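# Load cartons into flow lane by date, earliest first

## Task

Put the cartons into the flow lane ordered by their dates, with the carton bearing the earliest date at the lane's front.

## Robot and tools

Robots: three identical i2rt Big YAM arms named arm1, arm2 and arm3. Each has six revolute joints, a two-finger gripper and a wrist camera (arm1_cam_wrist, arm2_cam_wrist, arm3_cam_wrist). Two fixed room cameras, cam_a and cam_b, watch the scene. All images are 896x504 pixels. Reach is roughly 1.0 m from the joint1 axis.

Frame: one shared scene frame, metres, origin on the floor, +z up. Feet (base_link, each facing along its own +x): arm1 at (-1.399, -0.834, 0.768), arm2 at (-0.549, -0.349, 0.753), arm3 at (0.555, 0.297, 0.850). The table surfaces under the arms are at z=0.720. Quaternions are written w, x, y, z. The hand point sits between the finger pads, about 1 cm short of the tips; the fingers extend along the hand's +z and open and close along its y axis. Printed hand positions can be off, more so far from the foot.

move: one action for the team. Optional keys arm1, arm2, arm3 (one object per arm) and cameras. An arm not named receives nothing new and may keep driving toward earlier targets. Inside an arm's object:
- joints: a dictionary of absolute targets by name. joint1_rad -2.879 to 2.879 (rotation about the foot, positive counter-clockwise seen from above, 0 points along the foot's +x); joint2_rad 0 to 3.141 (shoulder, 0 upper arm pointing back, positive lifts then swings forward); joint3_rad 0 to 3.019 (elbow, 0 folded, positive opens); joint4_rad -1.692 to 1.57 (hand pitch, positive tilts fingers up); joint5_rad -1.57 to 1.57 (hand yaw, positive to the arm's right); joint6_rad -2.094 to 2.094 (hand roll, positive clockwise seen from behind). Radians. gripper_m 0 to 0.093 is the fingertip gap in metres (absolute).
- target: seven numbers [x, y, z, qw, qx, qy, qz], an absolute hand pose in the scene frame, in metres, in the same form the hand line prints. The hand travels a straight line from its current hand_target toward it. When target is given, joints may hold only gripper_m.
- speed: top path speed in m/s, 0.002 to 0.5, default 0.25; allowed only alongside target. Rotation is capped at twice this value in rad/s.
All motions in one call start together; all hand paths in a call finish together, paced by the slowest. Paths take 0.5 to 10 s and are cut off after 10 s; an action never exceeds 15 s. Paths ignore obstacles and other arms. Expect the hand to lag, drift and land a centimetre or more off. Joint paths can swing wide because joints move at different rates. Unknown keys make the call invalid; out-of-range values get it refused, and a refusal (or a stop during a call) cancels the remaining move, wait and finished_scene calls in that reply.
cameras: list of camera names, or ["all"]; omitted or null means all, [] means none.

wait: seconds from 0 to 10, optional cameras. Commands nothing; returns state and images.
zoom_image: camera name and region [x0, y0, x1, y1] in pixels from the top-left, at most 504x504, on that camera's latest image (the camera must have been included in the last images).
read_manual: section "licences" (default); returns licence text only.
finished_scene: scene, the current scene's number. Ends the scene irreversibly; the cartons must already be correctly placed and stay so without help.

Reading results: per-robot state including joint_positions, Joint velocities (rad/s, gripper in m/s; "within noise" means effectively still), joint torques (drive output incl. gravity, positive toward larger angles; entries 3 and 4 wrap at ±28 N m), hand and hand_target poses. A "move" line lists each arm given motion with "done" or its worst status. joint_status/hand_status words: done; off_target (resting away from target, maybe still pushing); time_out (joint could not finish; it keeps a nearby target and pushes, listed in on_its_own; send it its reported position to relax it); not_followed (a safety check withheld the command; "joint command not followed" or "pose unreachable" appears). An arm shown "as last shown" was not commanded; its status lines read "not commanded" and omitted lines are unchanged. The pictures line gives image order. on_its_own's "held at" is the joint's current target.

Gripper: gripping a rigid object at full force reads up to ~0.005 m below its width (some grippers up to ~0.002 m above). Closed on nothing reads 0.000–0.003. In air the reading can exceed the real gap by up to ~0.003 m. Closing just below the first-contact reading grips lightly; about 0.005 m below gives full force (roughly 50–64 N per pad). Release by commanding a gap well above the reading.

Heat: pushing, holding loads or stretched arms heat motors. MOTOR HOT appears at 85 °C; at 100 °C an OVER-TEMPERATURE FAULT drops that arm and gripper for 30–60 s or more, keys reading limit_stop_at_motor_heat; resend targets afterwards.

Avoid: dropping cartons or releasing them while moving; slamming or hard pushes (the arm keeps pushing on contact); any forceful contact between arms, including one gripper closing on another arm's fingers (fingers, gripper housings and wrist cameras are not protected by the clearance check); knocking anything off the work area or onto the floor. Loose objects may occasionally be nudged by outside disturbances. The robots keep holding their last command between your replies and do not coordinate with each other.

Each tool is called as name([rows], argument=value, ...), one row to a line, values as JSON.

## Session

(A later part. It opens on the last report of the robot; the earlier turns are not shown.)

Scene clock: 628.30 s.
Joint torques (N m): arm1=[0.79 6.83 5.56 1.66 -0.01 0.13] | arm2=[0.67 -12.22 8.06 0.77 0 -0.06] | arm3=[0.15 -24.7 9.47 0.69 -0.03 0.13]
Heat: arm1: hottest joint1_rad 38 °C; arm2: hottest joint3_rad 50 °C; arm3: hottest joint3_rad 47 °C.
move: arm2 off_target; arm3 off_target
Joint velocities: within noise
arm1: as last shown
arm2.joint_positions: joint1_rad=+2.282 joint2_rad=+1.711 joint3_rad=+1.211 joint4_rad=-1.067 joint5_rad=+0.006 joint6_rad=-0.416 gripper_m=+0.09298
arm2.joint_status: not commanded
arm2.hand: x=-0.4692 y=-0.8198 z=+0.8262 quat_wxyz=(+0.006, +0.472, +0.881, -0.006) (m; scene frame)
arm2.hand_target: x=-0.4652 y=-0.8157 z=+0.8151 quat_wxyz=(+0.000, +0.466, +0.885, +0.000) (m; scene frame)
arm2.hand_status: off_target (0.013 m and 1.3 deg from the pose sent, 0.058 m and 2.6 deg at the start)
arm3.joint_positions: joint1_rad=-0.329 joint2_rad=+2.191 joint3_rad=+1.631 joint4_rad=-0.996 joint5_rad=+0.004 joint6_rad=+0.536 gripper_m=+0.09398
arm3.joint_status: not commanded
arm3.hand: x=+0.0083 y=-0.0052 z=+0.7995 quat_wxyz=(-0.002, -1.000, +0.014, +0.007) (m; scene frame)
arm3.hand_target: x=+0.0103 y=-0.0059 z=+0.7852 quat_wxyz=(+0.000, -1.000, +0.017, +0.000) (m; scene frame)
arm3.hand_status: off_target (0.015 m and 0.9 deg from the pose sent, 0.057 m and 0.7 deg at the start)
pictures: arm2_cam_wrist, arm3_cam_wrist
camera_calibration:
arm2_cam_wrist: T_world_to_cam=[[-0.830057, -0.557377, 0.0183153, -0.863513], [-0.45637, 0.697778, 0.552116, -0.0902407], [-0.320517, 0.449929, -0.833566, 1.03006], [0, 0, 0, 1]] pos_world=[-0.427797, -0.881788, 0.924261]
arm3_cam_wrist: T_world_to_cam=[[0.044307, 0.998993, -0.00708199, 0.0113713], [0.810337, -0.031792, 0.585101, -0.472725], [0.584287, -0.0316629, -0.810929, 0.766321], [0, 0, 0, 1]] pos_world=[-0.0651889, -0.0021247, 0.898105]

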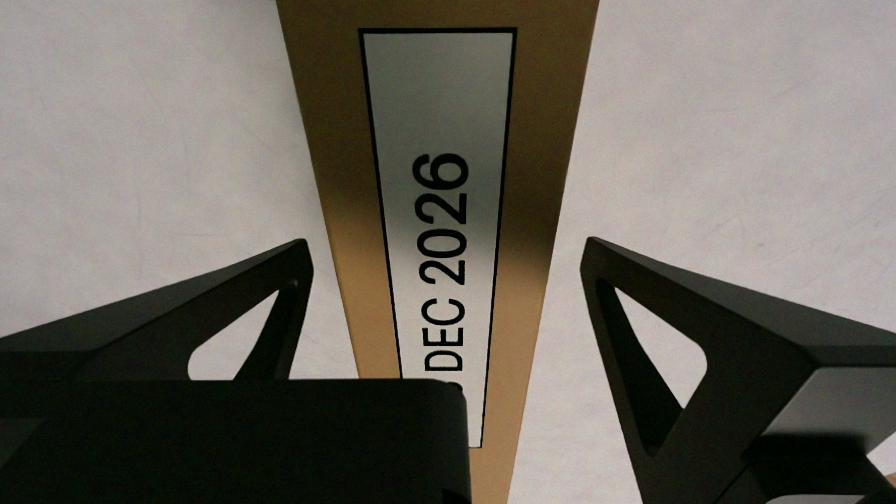

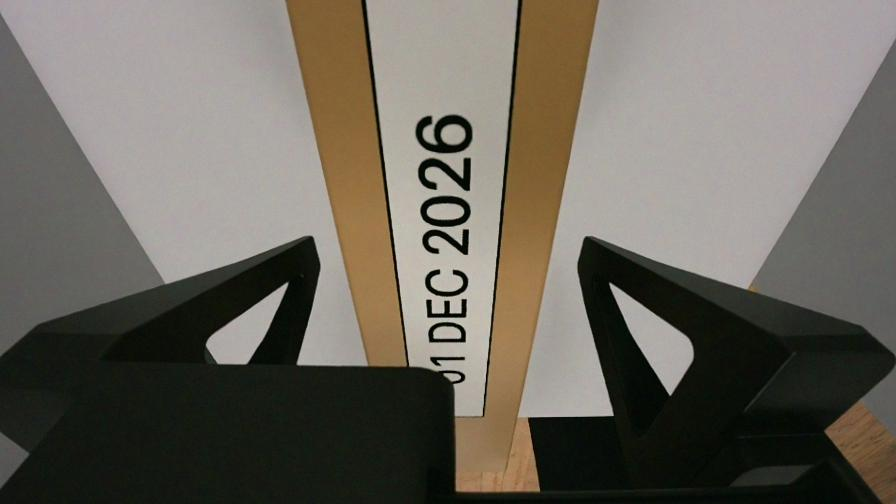

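move(arm2={"target": [-0.465, -0.816, 0.80, 0, 0.4656, 0.8850, 0], "speed": 0.1}, arm3={"target": [0.010, -0.006, 0.762, 0, 0.99985, -0.01745, 0], "speed": 0.1}, cameras=["arm2_cam_wrist", "arm3_cam_wrist"])

move(arm2={"joints": {"gripper_m": 0.046}}, arm3={"joints": {"gripper_m": 0.046}}, cameras=["arm2_cam_wrist", "arm3_cam_wrist"])

Scene clock: 633.33 s.
Joint torques (N m): arm1=[0.79 6.89 5.57 1.66 -0.02 0.12] | arm2=[0.62 -12.28 7.77 0.76 0 -0.07] | arm3=[0.26 -24.7 8.65 0.77 -0.03 0.14]
Heat: arm1: hottest joint1_rad 38 °C; arm2: hottest joint3_rad 50 °C; arm3: hottest joint3_rad 46 °C.
move: arm2 off_target; arm3 off_target
Joint velocities: within noise
arm1: as last shown
arm2.joint_positions: joint1_rad=+2.282 joint2_rad=+1.729 joint3_rad=+1.195 joint4_rad=-1.029 joint5_rad=+0.006 joint6_rad=-0.416 gripper_m=+0.09298
arm2.joint_status: not commanded
arm2.hand: x=-0.4688 y=-0.8211 z=+0.8129 quat_wxyz=(+0.007, +0.472, +0.881, -0.008) (m; scene frame)
arm2.hand_target: x=-0.4652 y=-0.8158 z=+0.8003 quat_wxyz=(+0.000, +0.466, +0.885, +0.000) (m; scene frame)
arm2.hand_status: off_target (0.014 m and 1.5 deg from the pose sent, 0.027 m and 1.3 deg at the start)
arm3.joint_positions: joint1_rad=-0.329 joint2_rad=+2.220 joint3_rad=+1.631 joint4_rad=-0.955 joint5_rad=+0.004 joint6_rad=+0.536 gripper_m=+0.09398
arm3.joint_status: not commanded
arm3.hand: x=+0.0043 y=-0.0074 z=+0.7821 quat_wxyz=(-0.005, -1.000, +0.014, +0.012) (m; scene frame)
arm3.hand_target: x=+0.0104 y=-0.0058 z=+0.7625 quat_wxyz=(+0.000, -1.000, +0.017, +0.000) (m; scene frame)
arm3.hand_status: off_target (0.021 m and 1.5 deg from the pose sent, 0.038 m and 0.9 deg at the start)
pictures: arm2_cam_wrist, arm3_cam_wrist
camera_calibration:
arm2_cam_wrist: T_world_to_cam=[[-0.83008, -0.557281, 0.0201221, -0.865046], [-0.456813, 0.70024, 0.548621, -0.0772514], [-0.319827, 0.446207, -0.835829, 1.01884], [0, 0, 0, 1]] pos_world=[-0.427496, -0.882592, 0.91136]
arm3_cam_wrist: T_world_to_cam=[[0.044237, 0.998932, -0.0133596, 0.0186078], [0.816361, -0.0284374, 0.576841, -0.453002], [0.575845, -0.036424, -0.816747, 0.759019], [0, 0, 0, 1]] pos_world=[-0.0680868, -0.00382362, 0.881486]

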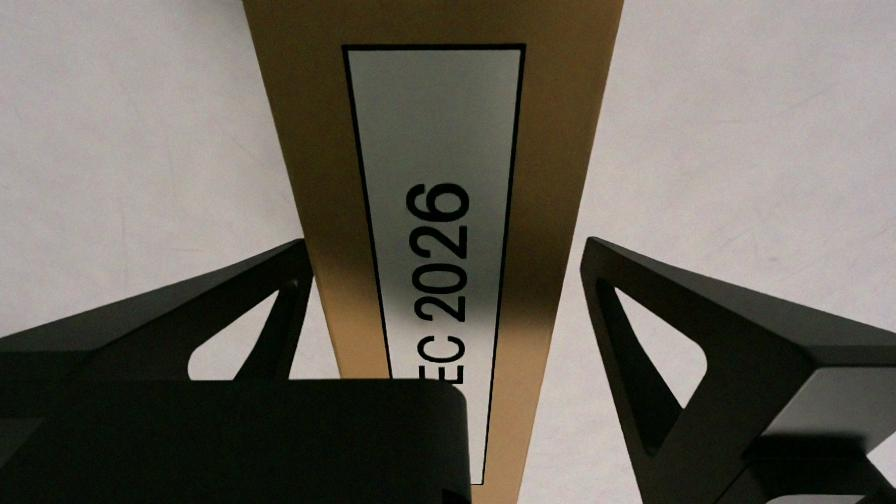

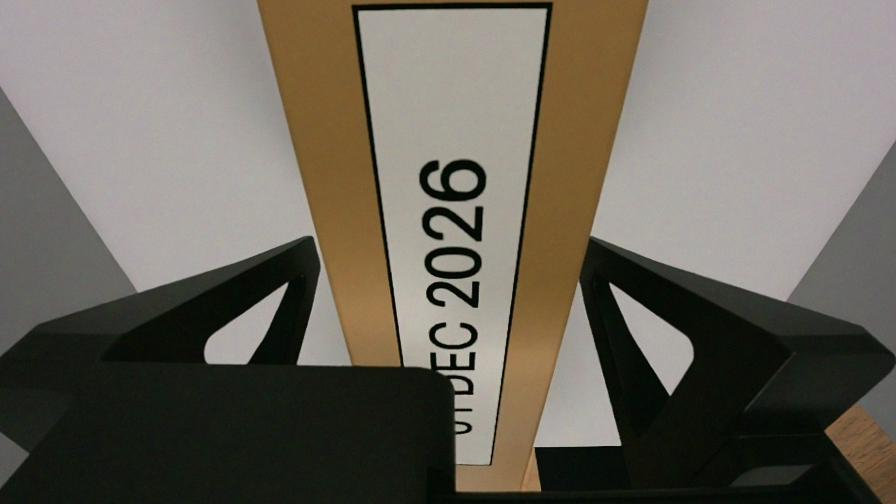

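Scene clock: 633.93 s.
Joint torques (N m): arm1=[0.73 6.77 5.59 1.66 -0.01 0.12] | arm2=[0.56 -12.4 7.76 0.77 0.05 -0.07] | arm3=[0.15 -24.64 8.72 0.73 -0.05 0.14]
Heat: arm1: hottest joint1_rad 38 °C; arm2: hottest joint3_rad 50 °C; arm3: hottest joint3_rad 46 °C.
move: arm2 off_target; arm3 off_target
Joint velocities: within noise
arm1: as last shown
arm2.joint_positions: joint1_rad=+2.282 joint2_rad=+1.729 joint3_rad=+1.195 joint4_rad=-1.029 joint5_rad=+0.004 joint6_rad=-0.416 gripper_m=+0.06066
arm2.joint_status: gripper_m off_target (ended at +0.06068, target +0.04600)
arm2.hand: x=-0.4683 y=-0.8210 z=+0.8129 quat_wxyz=(+0.008, +0.472, +0.882, -0.008) (m; scene frame)
arm2.hand_target: x=-0.4652 y=-0.8158 z=+0.8003 quat_wxyz=(+0.000, +0.466, +0.885, +0.000) (m; scene frame)
arm2.hand_status: not commanded
arm3.joint_positions: joint1_rad=-0.329 joint2_rad=+2.220 joint3_rad=+1.631 joint4_rad=-0.954 joint5_rad=+0.005 joint6_rad=+0.537 gripper_m=+0.05843
arm3.joint_status: gripper_m off_target (ended at +0.05846, target +0.04600)
arm3.hand: x=+0.0042 y=-0.0074 z=+0.7821 quat_wxyz=(-0.005, -1.000, +0.015, +0.012) (m; scene frame)
arm3.hand_target: x=+0.0105 y=-0.0058 z=+0.7625 quat_wxyz=(+0.000, -1.000, +0.017, +0.000) (m; scene frame)
arm3.hand_status: not commanded
pictures: arm2_cam_wrist, arm3_cam_wrist
camera_calibration:
arm2_cam_wrist: T_world_to_cam=[[-0.829693, -0.557893, 0.0190841, -0.864004], [-0.457954, 0.699817, 0.54821, -0.0775767], [-0.319198, 0.446106, -0.836123, 1.0194], [0, 0, 0, 1]] pos_world=[-0.426995, -0.882492, 0.911359]
arm3_cam_wrist: T_world_to_cam=[[0.0449705, 0.998905, -0.0128801, 0.0181421], [0.816742, -0.0293392, 0.576257, -0.452438], [0.575248, -0.0364343, -0.817167, 0.759491], [0, 0, 0, 1]] pos_world=[-0.0681863, -0.00372484, 0.881585]

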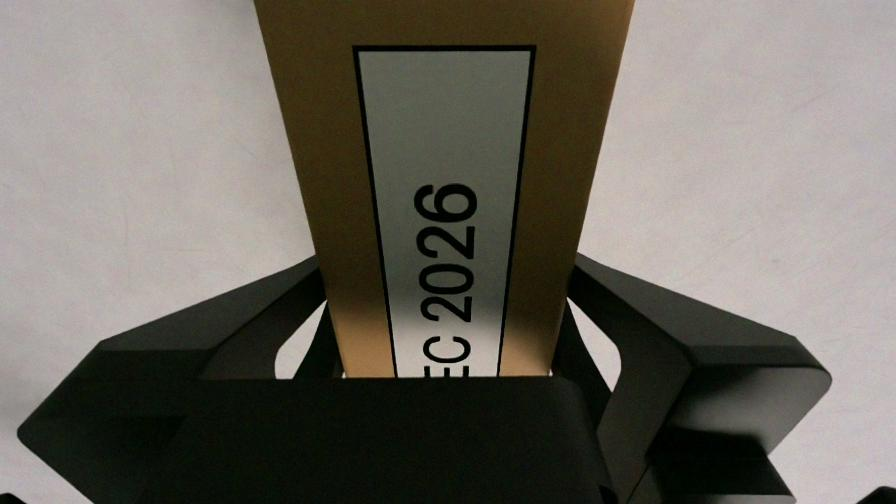

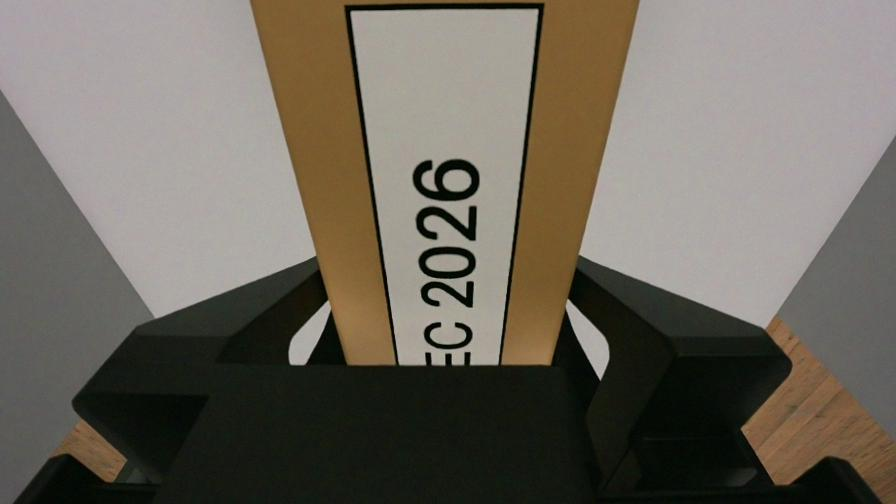

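move(arm1={"joints": {"joint1_rad": 2.068, "joint2_rad": 0.85, "joint3_rad": 0.69, "joint4_rad": -0.042, "joint5_rad": 0, "joint6_rad": 0}}, arm2={"target": [-0.465, -0.816, 0.97, 0, 0.4656, 0.8850, 0], "speed": 0.15}, arm3={"target": [0.012, -0.004, 0.90, 0, 1, 0, 0], "speed": 0.15}, cameras=["arm1_cam_wrist", "arm2_cam_wrist", "arm3_cam_wrist"])

Scene clock: 657.13 s.
Joint torques (N m): arm1=[-0.44 -5.25 10.56 2.36 0.08 0.12] | arm2=[0.79 -13.86 15.31 -0.32 0 -0.04] | arm3=[0.09 -28.45 14.84 -0.14 -0.02 -0.02]
Heat: arm1: hottest joint1_rad 38 °C; arm2: hottest joint3_rad 49 °C; arm3: hottest joint3_rad 44 °C.
move: arm1 done; arm2 off_target; arm3 off_target
Joint velocities: within noise
arm1.joint_positions: joint1_rad=+2.084 joint2_rad=+0.852 joint3_rad=+0.686 joint4_rad=-0.063 joint5_rad=+0.000 joint6_rad=-0.008 gripper_m=+0.09194
arm1.joint_status: all done
arm1.hand: x=-0.9598 y=-0.8221 z=+1.1099 quat_wxyz=(-0.623, +0.014, -0.782, -0.009) (m; scene frame)
arm1.hand_target: x=-0.9584 y=-0.8293 z=+1.1181 quat_wxyz=(-0.633, +0.004, -0.774, -0.007) (m; scene frame)
arm1.hand_status: not commanded
arm2.joint_positions: joint1_rad=+2.283 joint2_rad=+1.604 joint3_rad=+1.393 joint4_rad=-1.440 joint5_rad=+0.005 joint6_rad=-0.416 gripper_m=+0.06066
arm2.joint_status: not commanded
arm2.hand: x=-0.4734 y=-0.7965 z=+0.9407 quat_wxyz=(-0.020, +0.471, +0.881, +0.027) (m; scene frame)
arm2.hand_target: x=-0.4654 y=-0.8141 z=+0.9702 quat_wxyz=(+0.000, +0.466, +0.885, +0.000) (m; scene frame)
arm2.hand_status: off_target (0.036 m and 3.9 deg from the pose sent, 0.157 m and 1.5 deg at the start)
arm3.joint_positions: joint1_rad=-0.329 joint2_rad=+2.090 joint3_rad=+1.647 joint4_rad=-1.198 joint5_rad=+0.004 joint6_rad=+0.517 gripper_m=+0.05843
arm3.joint_status: not commanded
arm3.hand: x=+0.0328 y=+0.0085 z=+0.8656 quat_wxyz=(+0.019, -0.999, +0.004, -0.031) (m; scene frame)
arm3.hand_target: x=+0.0137 y=-0.0032 z=+0.9004 quat_wxyz=(+0.000, -1.000, +0.000, +0.000) (m; scene frame)
arm3.hand_status: off_target (0.042 m and 4.2 deg from the pose sent, 0.118 m and 2.3 deg at the start)
pictures: arm1_cam_wrist, arm2_cam_wrist, arm3_cam_wrist
camera_calibration:
arm1_cam_wrist: T_world_to_cam=[[0.0589852, -0.998258, 0.00138614, -0.762311], [-0.784398, -0.0472074, -0.618458, -0.107424], [0.617447, 0.0353926, -0.785816, 1.61743], [0, 0, 0, 1]] pos_world=[-1.03797, -0.823299, 1.20562]
arm2_cam_wrist: T_world_to_cam=[[-0.829102, -0.558864, -0.0161436, -0.824446], [-0.449378, 0.648939, 0.613952, -0.265461], [-0.33264, 0.516283, -0.789178, 1.11903], [0, 0, 0, 1]] pos_world=[-0.430609, -0.866221, 1.03278]
arm3_cam_wrist: T_world_to_cam=[[0.0236556, 0.999048, 0.0366554, -0.040092], [0.764844, -0.041697, 0.642865, -0.579383], [0.643781, 0.0128283, -0.765102, 0.76409], [0, 0, 0, 1]] pos_world=[-0.0478208, 0.00609329, 0.958541]

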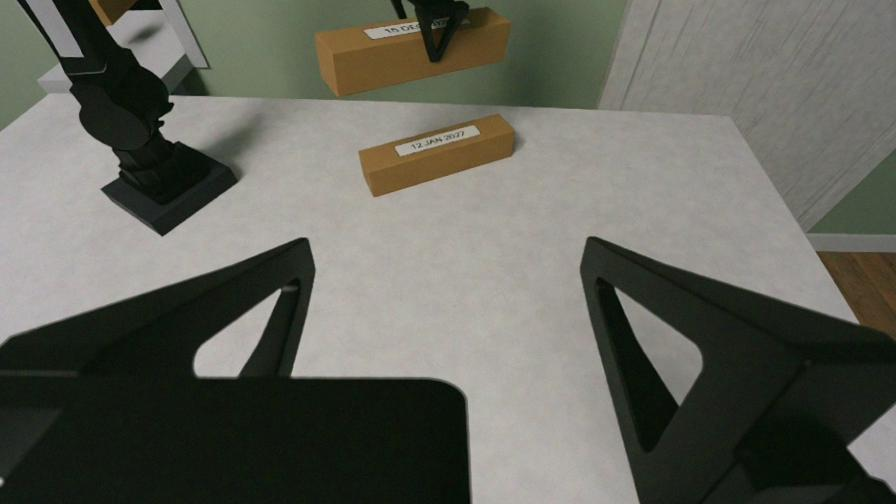

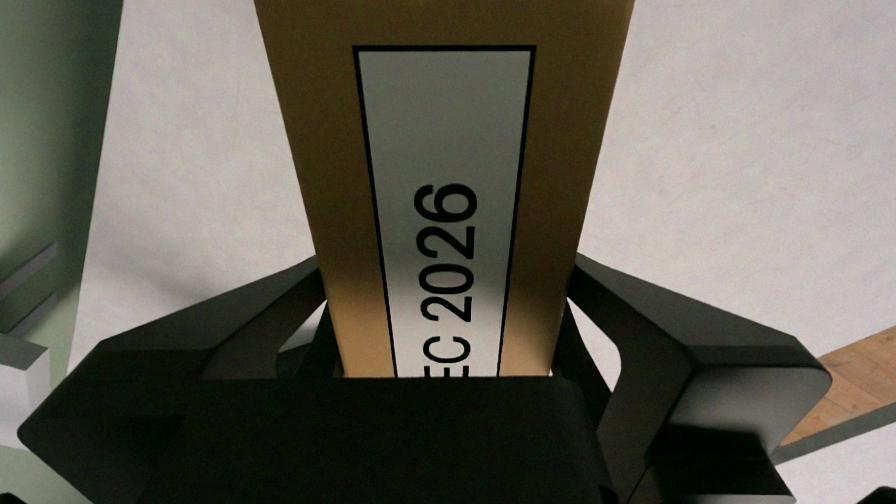

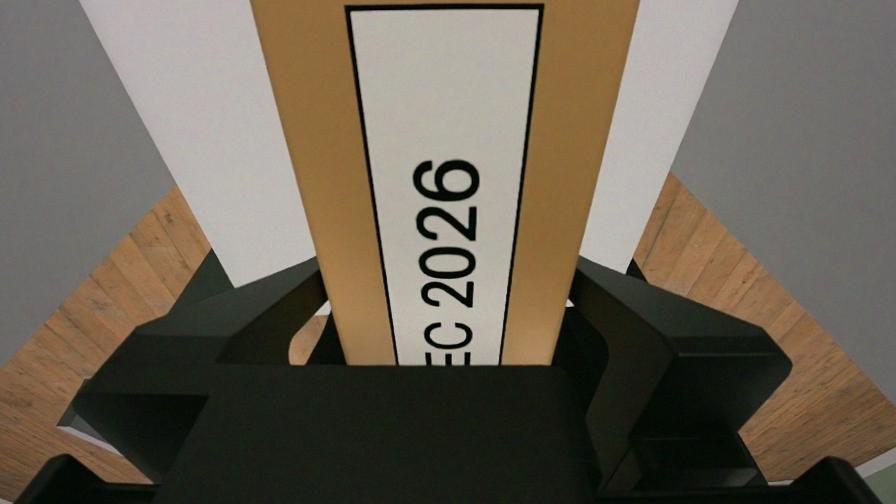

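move(arm1={"joints": {"joint1_rad": 2.407, "joint2_rad": 0.4, "joint3_rad": 1.546, "joint4_rad": -1.5, "joint5_rad": 0, "joint6_rad": 0}}, arm3={"target": [0.16, -0.005, 0.95, 0, 1, 0, 0], "speed": 0.2}, cameras=["arm3_cam_wrist"])

move(arm2={"joints": {"joint1_rad": -1.742, "joint2_rad": 1.349, "joint3_rad": 1.159, "joint4_rad": -1.381, "joint5_rad": 0, "joint6_rad": 0.86}}, arm3={"target": [0.32, -0.06, 0.93, 0, 1, 0, 0], "speed": 0.25}, cameras=["arm3_cam_wrist", "arm2_cam_wrist"])

Scene clock: 666.03 s.
Joint torques (N m): arm1=[1.96 6.53 7.94 1.25 0.14 0.12] | arm2=[0.73 -13.68 15.32 -0.32 0 -0.04] | arm3=[0.5 -22.53 10.22 0.53 0.11 0.14]
Heat: arm1: hottest joint3_rad 39 °C; arm2: hottest joint3_rad 53 °C; arm3: hottest joint3_rad 45 °C.
move: arm1 done; arm3 off_target
Joint velocities: within noise
arm1.joint_positions: joint1_rad=+2.390 joint2_rad=+0.401 joint3_rad=+1.519 joint4_rad=-1.491 joint5_rad=-0.002 joint6_rad=-0.008 gripper_m=+0.09194
arm1.joint_status: all done
arm1.hand: x=-1.3094 y=-0.8056 z=+1.3627 quat_wxyz=(-0.557, +0.141, -0.813, -0.095) (m; scene frame)
arm1.hand_target: x=-1.3177 y=-0.8072 z=+1.3713 quat_wxyz=(-0.564, +0.144, -0.807, -0.103) (m; scene frame)
arm1.hand_status: not commanded
arm2: as last shown
arm3.joint_positions: joint1_rad=-0.187 joint2_rad=+1.743 joint3_rad=+1.314 joint4_rad=-1.174 joint5_rad=+0.000 joint6_rad=+0.647 gripper_m=+0.05843
arm3.joint_status: not commanded
arm3.hand: x=+0.1613 y=-0.0001 z=+0.9368 quat_wxyz=(+0.010, -1.000, -0.001, -0.014) (m; scene frame)
arm3.hand_target: x=+0.1601 y=-0.0048 z=+0.9499 quat_wxyz=(+0.000, -1.000, +0.000, +0.000) (m; scene frame)
arm3.hand_status: off_target (0.014 m and 1.9 deg from the pose sent, 0.153 m and 4.2 deg at the start)
pictures: arm3_cam_wrist
camera_calibration:
arm3_cam_wrist: T_world_to_cam=[[0.0139816, 0.999749, 0.0175222, -0.0176761], [0.78637, -0.0218178, 0.617371, -0.703281], [0.617598, 0.00514712, -0.786477, 0.760207], [0, 0, 0, 1]] pos_world=[0.0837832, -0.00158527, 1.03238]

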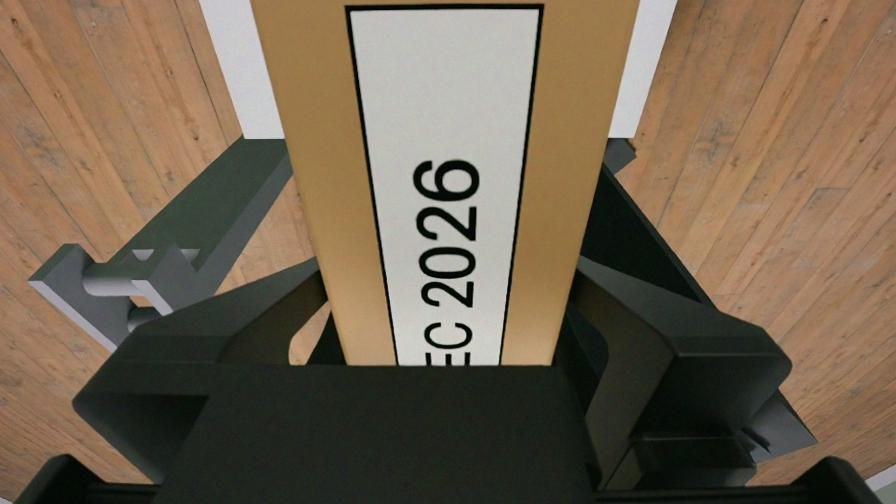

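Scene clock: 668.87 s.
Joint torques (N m): arm1=[2.02 6.36 7.82 1.28 0.13 0.11] | arm2=[-0.5 -10.75 9.42 -0.14 -0.02 0.08] | arm3=[0.38 -19.37 9.65 0.55 0.21 0.14]
Heat: arm1: hottest joint3_rad 39 °C; arm2: hottest joint3_rad 52 °C; arm3: hottest joint3_rad 45 °C.
move: arm2 done; arm3 off_target
Joint velocities: within noise
arm1: as last shown
arm2.joint_positions: joint1_rad=-1.737 joint2_rad=+1.365 joint3_rad=+1.165 joint4_rad=-1.372 joint5_rad=+0.002 joint6_rad=+0.851 gripper_m=+0.06074
arm2.joint_status: all done
arm2.hand: x=-0.3004 y=-0.0543 z=+0.9452 quat_wxyz=(-0.005, +0.008, -1.000, +0.007) (m; scene frame)
arm2.hand_target: x=-0.3025 y=-0.0592 z=+0.9489 quat_wxyz=(-0.005, +0.000, -1.000, +0.006) (m; scene frame)
arm2.hand_status: not commanded
arm3.joint_positions: joint1_rad=+0.152 joint2_rad=+1.603 joint3_rad=+1.073 joint4_rad=-1.079 joint5_rad=-0.002 joint6_rad=+0.984 gripper_m=+0.05843
arm3.joint_status: not commanded
arm3.hand: x=+0.3219 y=-0.0549 z=+0.9176 quat_wxyz=(+0.015, -1.000, -0.002, -0.012) (m; scene frame)
arm3.hand_target: x=+0.3201 y=-0.0599 z=+0.9300 quat_wxyz=(+0.000, -1.000, +0.000, +0.000) (m; scene frame)
arm3.hand_status: off_target (0.014 m and 2.3 deg from the pose sent, 0.170 m and 1.9 deg at the start)
pictures: arm2_cam_wrist, arm3_cam_wrist
camera_calibration:
arm2_cam_wrist: T_world_to_cam=[[0.019566, -0.999433, 0.0273975, -0.076265], [-0.830367, -0.000981216, 0.557216, -0.768161], [-0.556873, -0.0336525, -0.829916, 0.738205], [0, 0, 0, 1]] pos_world=[-0.225277, -0.052133, 1.04277]
arm3_cam_wrist: T_world_to_cam=[[0.0116376, 0.99952, 0.0287172, 0.0257041], [0.788534, -0.0268335, 0.614405, -0.817256], [0.614881, 0.0154943, -0.788468, 0.64948], [0, 0, 0, 1]] pos_world=[0.244783, -0.0576848, 1.01348]

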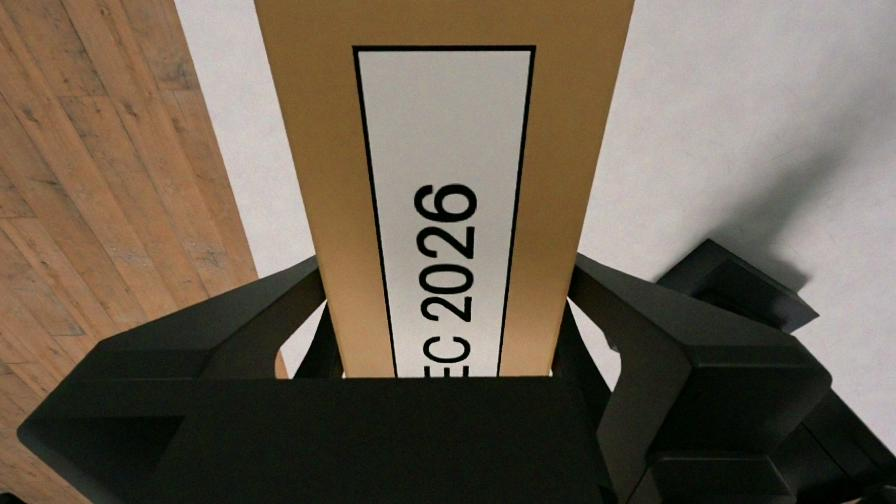

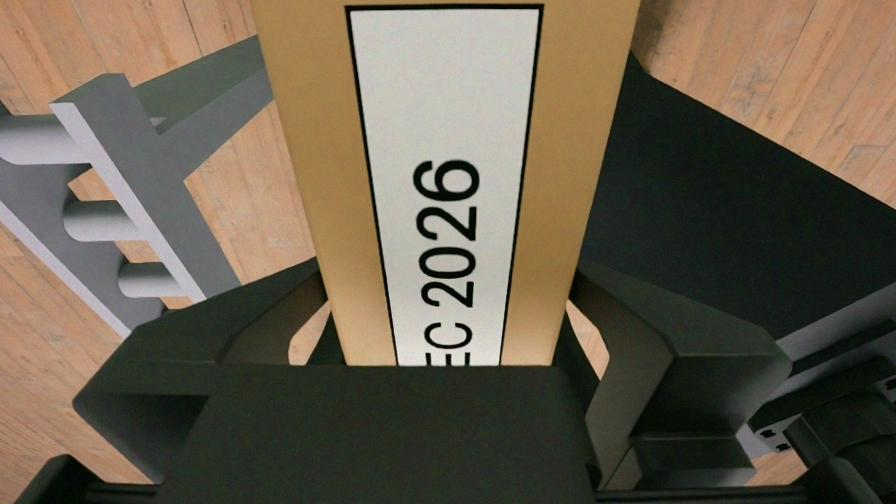

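move(arm2={"target": [-0.08, 0.0, 0.95, 0, 0, 1, 0], "speed": 0.25}, arm3={"target": [0.50, -0.30, 0.88, 0, 1, 0, 0], "speed": 0.25}, cameras=["arm2_cam_wrist", "arm3_cam_wrist", "cam_b"])

Scene clock: 673.27 s.
Joint torques (N m): arm1=[1.96 6.3 7.83 1.26 0.13 0.11] | arm2=[-0.67 -17.14 15.62 -0.4 -0.07 -0.11] | arm3=[-0.09 -23.88 14.67 -0.09 0.21 0.15]
Heat: arm1: hottest joint3_rad 40 °C; arm2: hottest joint3_rad 53 °C; arm3: hottest joint3_rad 45 °C.
move: arm2 off_target; arm3 off_target
Joint velocities: within noise
arm1: as last shown
arm2.joint_positions: joint1_rad=-1.964 joint2_rad=+1.870 joint3_rad=+1.733 joint4_rad=-1.487 joint5_rad=-0.012 joint6_rad=+0.643 gripper_m=+0.06074
arm2.joint_status: not commanded
arm2.hand: x=-0.0987 y=-0.0098 z=+0.9278 quat_wxyz=(+0.020, -0.002, -1.000, +0.017) (m; scene frame)
arm2.hand_target: x=-0.0815 y=-0.0011 z=+0.9501 quat_wxyz=(-0.001, +0.000, -1.000, +0.000) (m; scene frame)
arm2.hand_status: off_target (0.031 m and 3.0 deg from the pose sent, 0.227 m and 1.3 deg at the start)
arm3.joint_positions: joint1_rad=+0.648 joint2_rad=+2.026 joint3_rad=+1.542 joint4_rad=-1.122 joint5_rad=-0.001 joint6_rad=+1.473 gripper_m=+0.05843
arm3.joint_status: not commanded
arm3.hand: x=+0.5042 y=-0.2790 z=+0.8673 quat_wxyz=(+0.018, -1.000, -0.006, -0.003) (m; scene frame)
arm3.hand_target: x=+0.5001 y=-0.2990 z=+0.8804 quat_wxyz=(-0.001, -1.000, +0.000, +0.000) (m; scene frame)
arm3.hand_status: off_target (0.025 m and 2.2 deg from the pose sent, 0.305 m and 2.3 deg at the start)
pictures: arm2_cam_wrist, arm3_cam_wrist, cam_b
camera_calibration:
arm2_cam_wrist: T_world_to_cam=[[0.00121045, -0.998904, 0.0467897, -0.0551043], [-0.80108, 0.0270377, 0.597947, -0.62561], [-0.598556, -0.0382061, -0.800169, 0.805886], [0, 0, 0, 1]] pos_world=[-0.0187282, -0.00733905, 1.0215]
arm3_cam_wrist: T_world_to_cam=[[0.00422161, 0.999455, 0.0327272, 0.249242], [0.799707, -0.0230232, 0.599949, -0.928176], [0.600376, 0.0236394, -0.799369, 0.520231], [0, 0, 0, 1]] pos_world=[0.428883, -0.282774, 0.964558]

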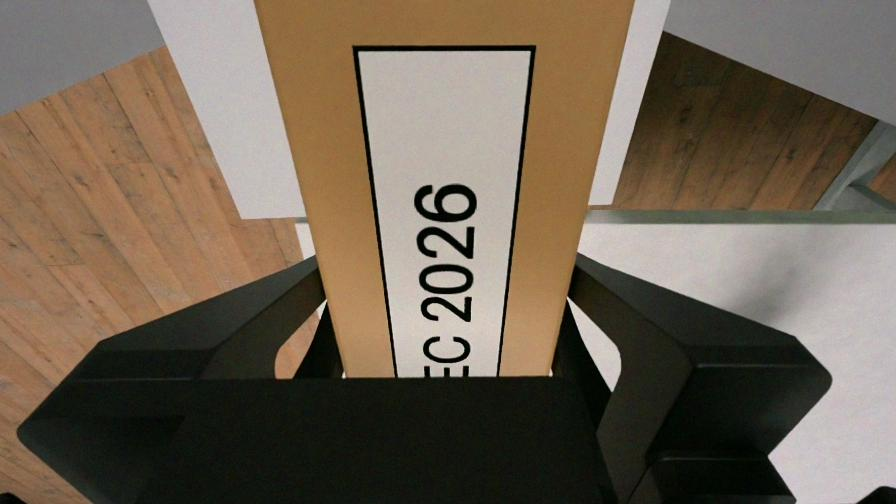

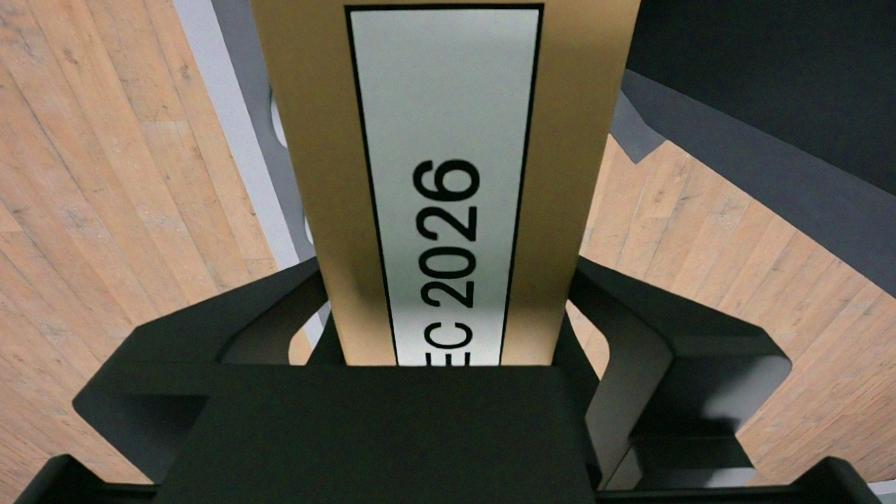

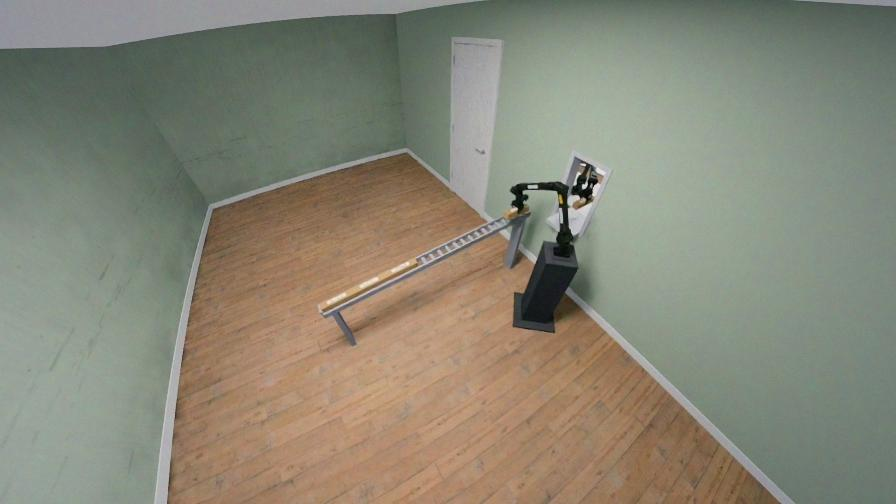

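zoom_image(camera="arm3_cam_wrist", region=[150, 0, 350, 360])

Scaled by 1.400 from the camera's 896x504 image, which has a finer 1280x720 frame.

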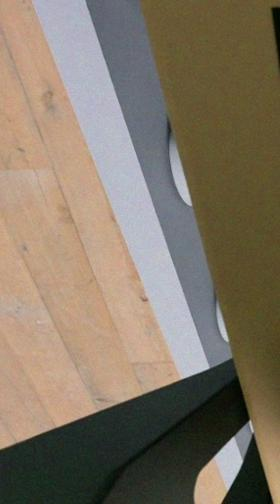

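move(arm3={"target": [0.50, -0.332, 0.82, 0, 1, 0, 0], "speed": 0.15}, cameras=["arm3_cam_wrist", "cam_b"])

zoom_image(camera="cam_b", region=[440, 140, 640, 280])

Scene clock: 685.10 s.
Joint torques (N m): arm1=[2.02 6.3 7.82 1.28 0.14 0.11] | arm2=[-0.73 -16.91 15.62 -0.28 -0.07 -0.12] | arm3=[0.09 -25.41 13.94 0.46 0.02 0.06]
Heat: arm1: hottest joint3_rad 41 °C; arm2: hottest joint3_rad 52 °C; arm3: hottest joint3_rad 45 °C.
move: arm3 off_target
Joint velocities: within noise
arm1, arm2: as last shown
arm2.hand: x=-0.0988 y=-0.0099 z=+0.9278 quat_wxyz=(+0.020, -0.002, -1.000, +0.017) (m; scene frame)
arm2.hand_target: x=-0.0815 y=-0.0011 z=+0.9502 quat_wxyz=(-0.001, +0.000, -1.000, +0.000) (m; scene frame)
arm3.joint_positions: joint1_rad=+0.650 joint2_rad=+2.171 joint3_rad=+1.630 joint4_rad=-1.073 joint5_rad=+0.005 joint6_rad=+1.486 gripper_m=+0.05843
arm3.joint_status: not commanded
arm3.hand: x=+0.5016 y=-0.3087 z=+0.8120 quat_wxyz=(+0.022, -1.000, +0.000, +0.000) (m; scene frame)
arm3.hand_target: x=+0.5001 y=-0.3309 z=+0.8205 quat_wxyz=(+0.000, -1.000, +0.000, +0.000) (m; scene frame)
arm3.hand_status: off_target (0.025 m and 2.5 deg from the pose sent, 0.071 m and 2.2 deg at the start)
pictures: arm3_cam_wrist, cam_b
camera_calibration:
arm3_cam_wrist: T_world_to_cam=[[0.0155666, 0.999031, 0.0411565, 0.268013], [0.802909, -0.0370205, 0.594951, -0.895379], [0.595898, 0.0237835, -0.802708, 0.483212], [0, 0, 0, 1]] pos_world=[0.426791, -0.312393, 0.909554]

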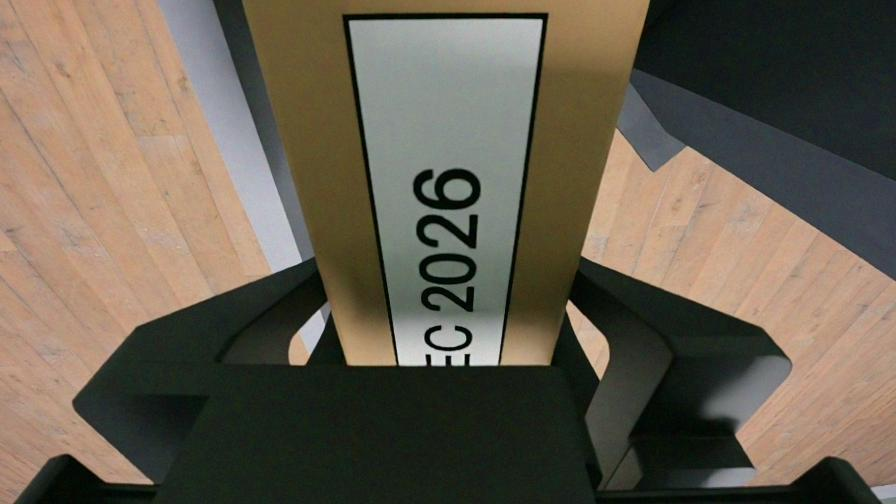

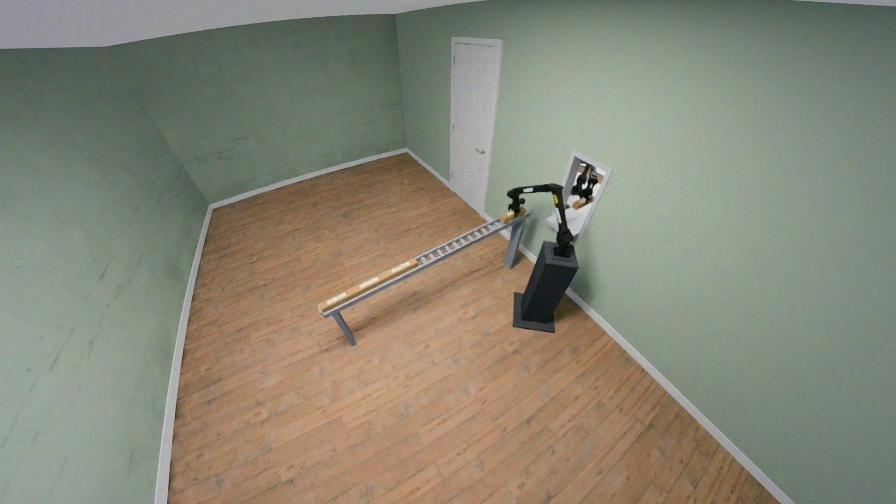

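Scaled by 2.520 from the camera's 896x504 image, which has a finer 1280x720 frame.

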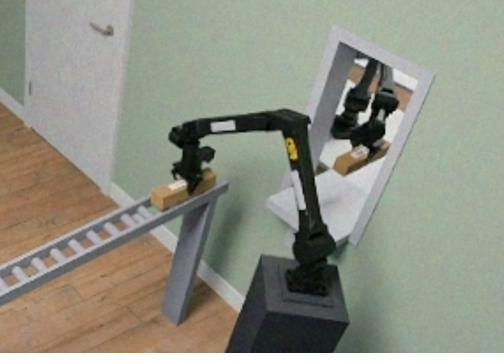

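move(arm3={"target": [0.50, -0.372, 0.815, 0, 1, 0, 0], "speed": 0.15}, cameras=["arm3_cam_wrist"])

Scene clock: 693.07 s.
Joint torques (N m): arm1=[2.02 6.36 7.82 1.26 0.13 0.12] | arm2=[-0.67 -16.91 15.64 -0.28 -0.07 -0.11] | arm3=[0.38 -27.46 15.64 0.13 0.03 0.01]
Heat: arm1: hottest joint3_rad 41 °C; arm2: hottest joint3_rad 53 °C; arm3: hottest joint3_rad 46 °C.
move: arm3 off_target
Joint velocities: within noise
arm1, arm2: as last shown
arm3.joint_positions: joint1_rad=+0.650 joint2_rad=+2.279 joint3_rad=+1.792 joint4_rad=-1.139 joint5_rad=+0.005 joint6_rad=+1.496 gripper_m=+0.05843
arm3.joint_status: not commanded
arm3.hand: x=+0.4988 y=-0.3439 z=+0.7993 quat_wxyz=(+0.028, -1.000, +0.005, -0.001) (m; scene frame)
arm3.hand_target: x=+0.5002 y=-0.3703 z=+0.8159 quat_wxyz=(-0.001, -1.000, +0.000, +0.000) (m; scene frame)
arm3.hand_status: off_target (0.032 m and 3.2 deg from the pose sent, 0.063 m and 2.5 deg at the start)
pictures: arm3_cam_wrist
camera_calibration:
arm3_cam_wrist: T_world_to_cam=[[0.0261591, 0.998258, 0.0528798, 0.288899], [0.801667, -0.0525501, 0.595457, -0.892016], [0.597199, 0.0268153, -0.801645, 0.475127], [0, 0, 0, 1]] pos_world=[0.423797, -0.348012, 0.896763]

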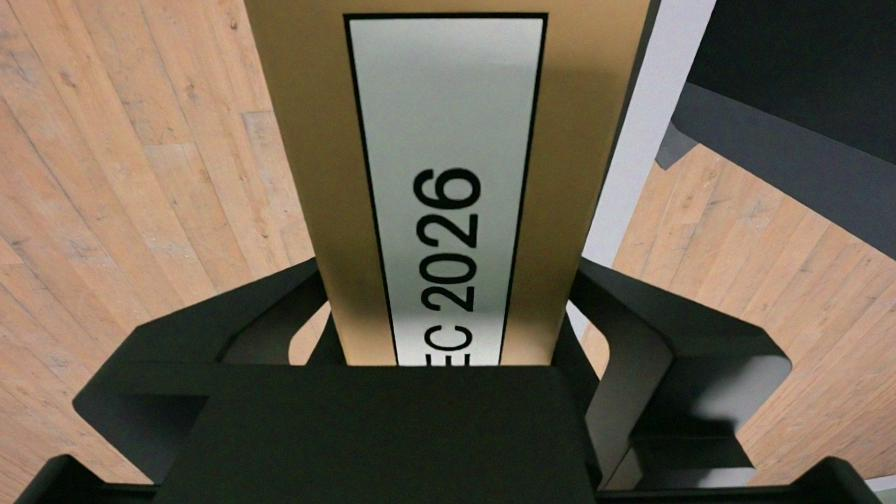

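move(arm3={"target": [0.50, -0.345, 0.80, 0, 1, 0, 0], "speed": 0.1}, cameras=["arm3_cam_wrist"])

Scene clock: 706.03 s.
Joint torques (N m): arm1=[2.02 6.3 7.82 1.28 0.13 0.11] | arm2=[-0.62 -16.91 15.65 -0.28 -0.07 -0.11] | arm3=[0.15 -29.51 8.83 0.57 -0.06 -0.03]
Heat: arm1: hottest joint3_rad 41 °C; arm2: hottest joint3_rad 54 °C; arm3: hottest joint3_rad 49 °C.
move: arm3 done
Joint velocities: within noise
arm1, arm2: as last shown
arm3.joint_positions: joint1_rad=+0.650 joint2_rad=+2.263 joint3_rad=+1.739 joint4_rad=-1.067 joint5_rad=+0.007 joint6_rad=+1.496 gripper_m=+0.05843
arm3.joint_status: not commanded
arm3.hand: x=+0.4985 y=-0.3417 z=+0.7916 quat_wxyz=(+0.010, -1.000, +0.005, +0.002) (m; scene frame)
arm3.hand_target: x=+0.5000 y=-0.3449 z=+0.7999 quat_wxyz=(+0.000, -1.000, +0.000, +0.000) (m; scene frame)
arm3.hand_status: done (0.009 m and 1.3 deg from the pose sent, 0.002 m and 3.2 deg at the start)
pictures: arm3_cam_wrist
camera_calibration:
arm3_cam_wrist: T_world_to_cam=[[0.0263644, 0.999489, 0.0180732, 0.314969], [0.805063, -0.0319466, 0.592329, -0.87932], [0.592604, -0.0010663, -0.805493, 0.464907], [0, 0, 0, 1]] pos_world=[0.424098, -0.342403, 0.889634]

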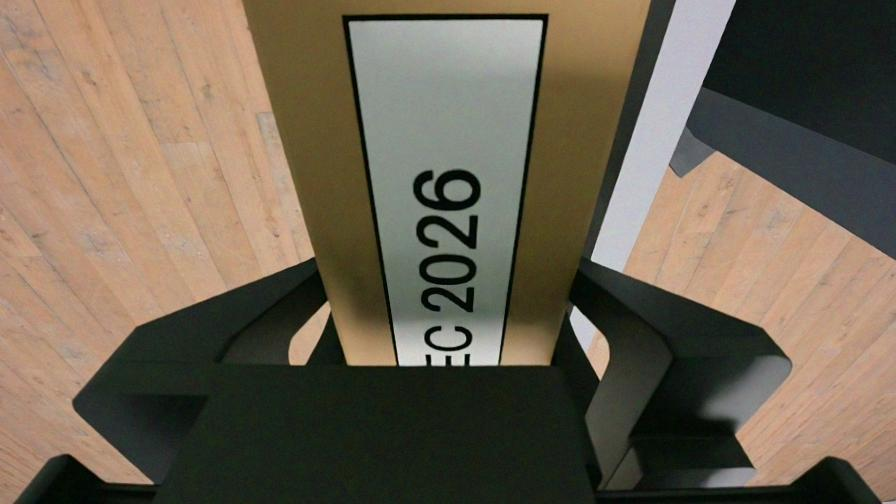

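move(arm3={"target": [0.50, -0.324, 0.80, 0, 1, 0, 0], "speed": 0.1}, cameras=["arm3_cam_wrist"])

zoom_image(camera="arm3_cam_wrist", region=[150, 0, 650, 280])

Scene clock: 709.50 s.
Joint torques (N m): arm1=[1.9 6.3 7.82 1.28 0.13 0.12] | arm2=[-0.67 -16.85 15.62 -0.28 -0.08 -0.11] | arm3=[-0.03 -28.86 8.43 0.46 -0.06 0.03]
Heat: arm1: hottest joint3_rad 41 °C; arm2: hottest joint3_rad 54 °C; arm3: hottest joint3_rad 48 °C.
move: arm3 done
Joint velocities: within noise
arm1, arm2: as last shown
arm3.joint_positions: joint1_rad=+0.650 joint2_rad=+2.217 joint3_rad=+1.650 joint4_rad=-1.020 joint5_rad=+0.007 joint6_rad=+1.489 gripper_m=+0.05843
arm3.joint_status: not commanded
arm3.hand: x=+0.5001 y=-0.3224 z=+0.7908 quat_wxyz=(+0.008, -1.000, +0.001, +0.002) (m; scene frame)
arm3.hand_target: x=+0.5000 y=-0.3240 z=+0.8000 quat_wxyz=(+0.000, -1.000, +0.000, +0.000) (m; scene frame)
arm3.hand_status: done (0.009 m and 1.0 deg from the pose sent, 0.020 m and 1.3 deg at the start)
pictures: arm3_cam_wrist
camera_calibration:
arm3_cam_wrist: T_world_to_cam=[[0.0187309, 0.999722, 0.0143071, 0.302509], [0.805356, -0.023566, 0.592323, -0.877009], [0.592495, 0.000427572, -0.805574, 0.463877], [0, 0, 0, 1]] pos_world=[0.425794, -0.323291, 0.888832]

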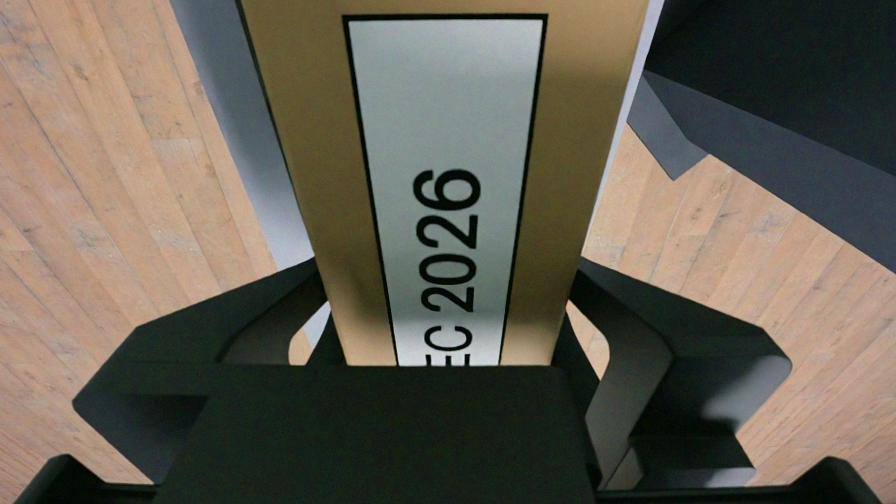

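Scaled by 1.008 from the camera's 896x504 image, which has a finer 1280x720 frame.

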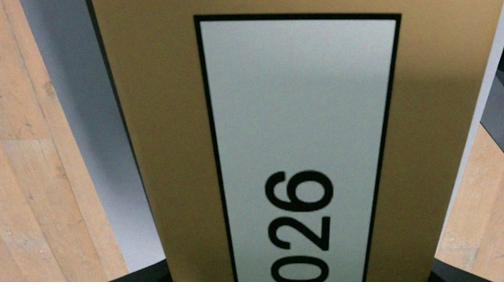

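move(arm3={"target": [0.50, -0.334, 0.785, 0, 1, 0, 0], "speed": 0.1}, cameras=["arm3_cam_wrist"])

zoom_image(camera="cam_b", region=[470, 170, 570, 240])

Scene clock: 716.80 s.
Joint torques (N m): arm1=[2.02 6.3 7.82 1.26 0.13 0.12] | arm2=[-0.67 -16.85 15.62 -0.27 -0.07 -0.11] | arm3=[0.21 -25.17 11.66 0.62 -0.07 0.03]
Heat: arm1: hottest joint3_rad 41 °C; arm2: hottest joint3_rad 55 °C; arm3: hottest joint3_rad 46 °C.
move: arm3 off_target
Joint velocities: within noise
arm1, arm2: as last shown
arm3.joint_positions: joint1_rad=+0.650 joint2_rad=+2.217 joint3_rad=+1.650 joint4_rad=-1.017 joint5_rad=+0.007 joint6_rad=+1.489 gripper_m=+0.05843
arm3.joint_status: not commanded
arm3.hand: x=+0.5001 y=-0.3230 z=+0.7907 quat_wxyz=(+0.007, -1.000, +0.001, +0.002) (m; scene frame)
arm3.hand_target: x=+0.5001 y=-0.3336 z=+0.7851 quat_wxyz=(+0.000, -1.000, +0.000, +0.000) (m; scene frame)
arm3.hand_status: off_target (0.012 m and 0.8 deg from the pose sent, 0.013 m and 1.0 deg at the start)
pictures: arm3_cam_wrist
camera_calibration:
arm3_cam_wrist: T_world_to_cam=[[0.0187297, 0.999762, 0.0112214, 0.305667], [0.805512, -0.0217373, 0.592181, -0.876226], [0.592284, -0.00205241, -0.805727, 0.463277], [0, 0, 0, 1]] pos_world=[0.425694, -0.32369, 0.888729]

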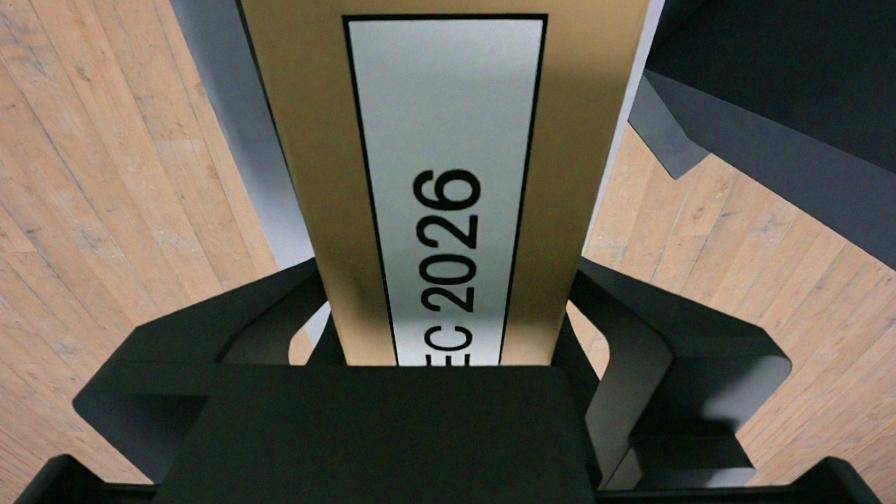

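This scene's latest camera images include none from cam_b. They are from: arm3_cam_wrist. cam_b's image comes with the result of a call that names it in "cameras".


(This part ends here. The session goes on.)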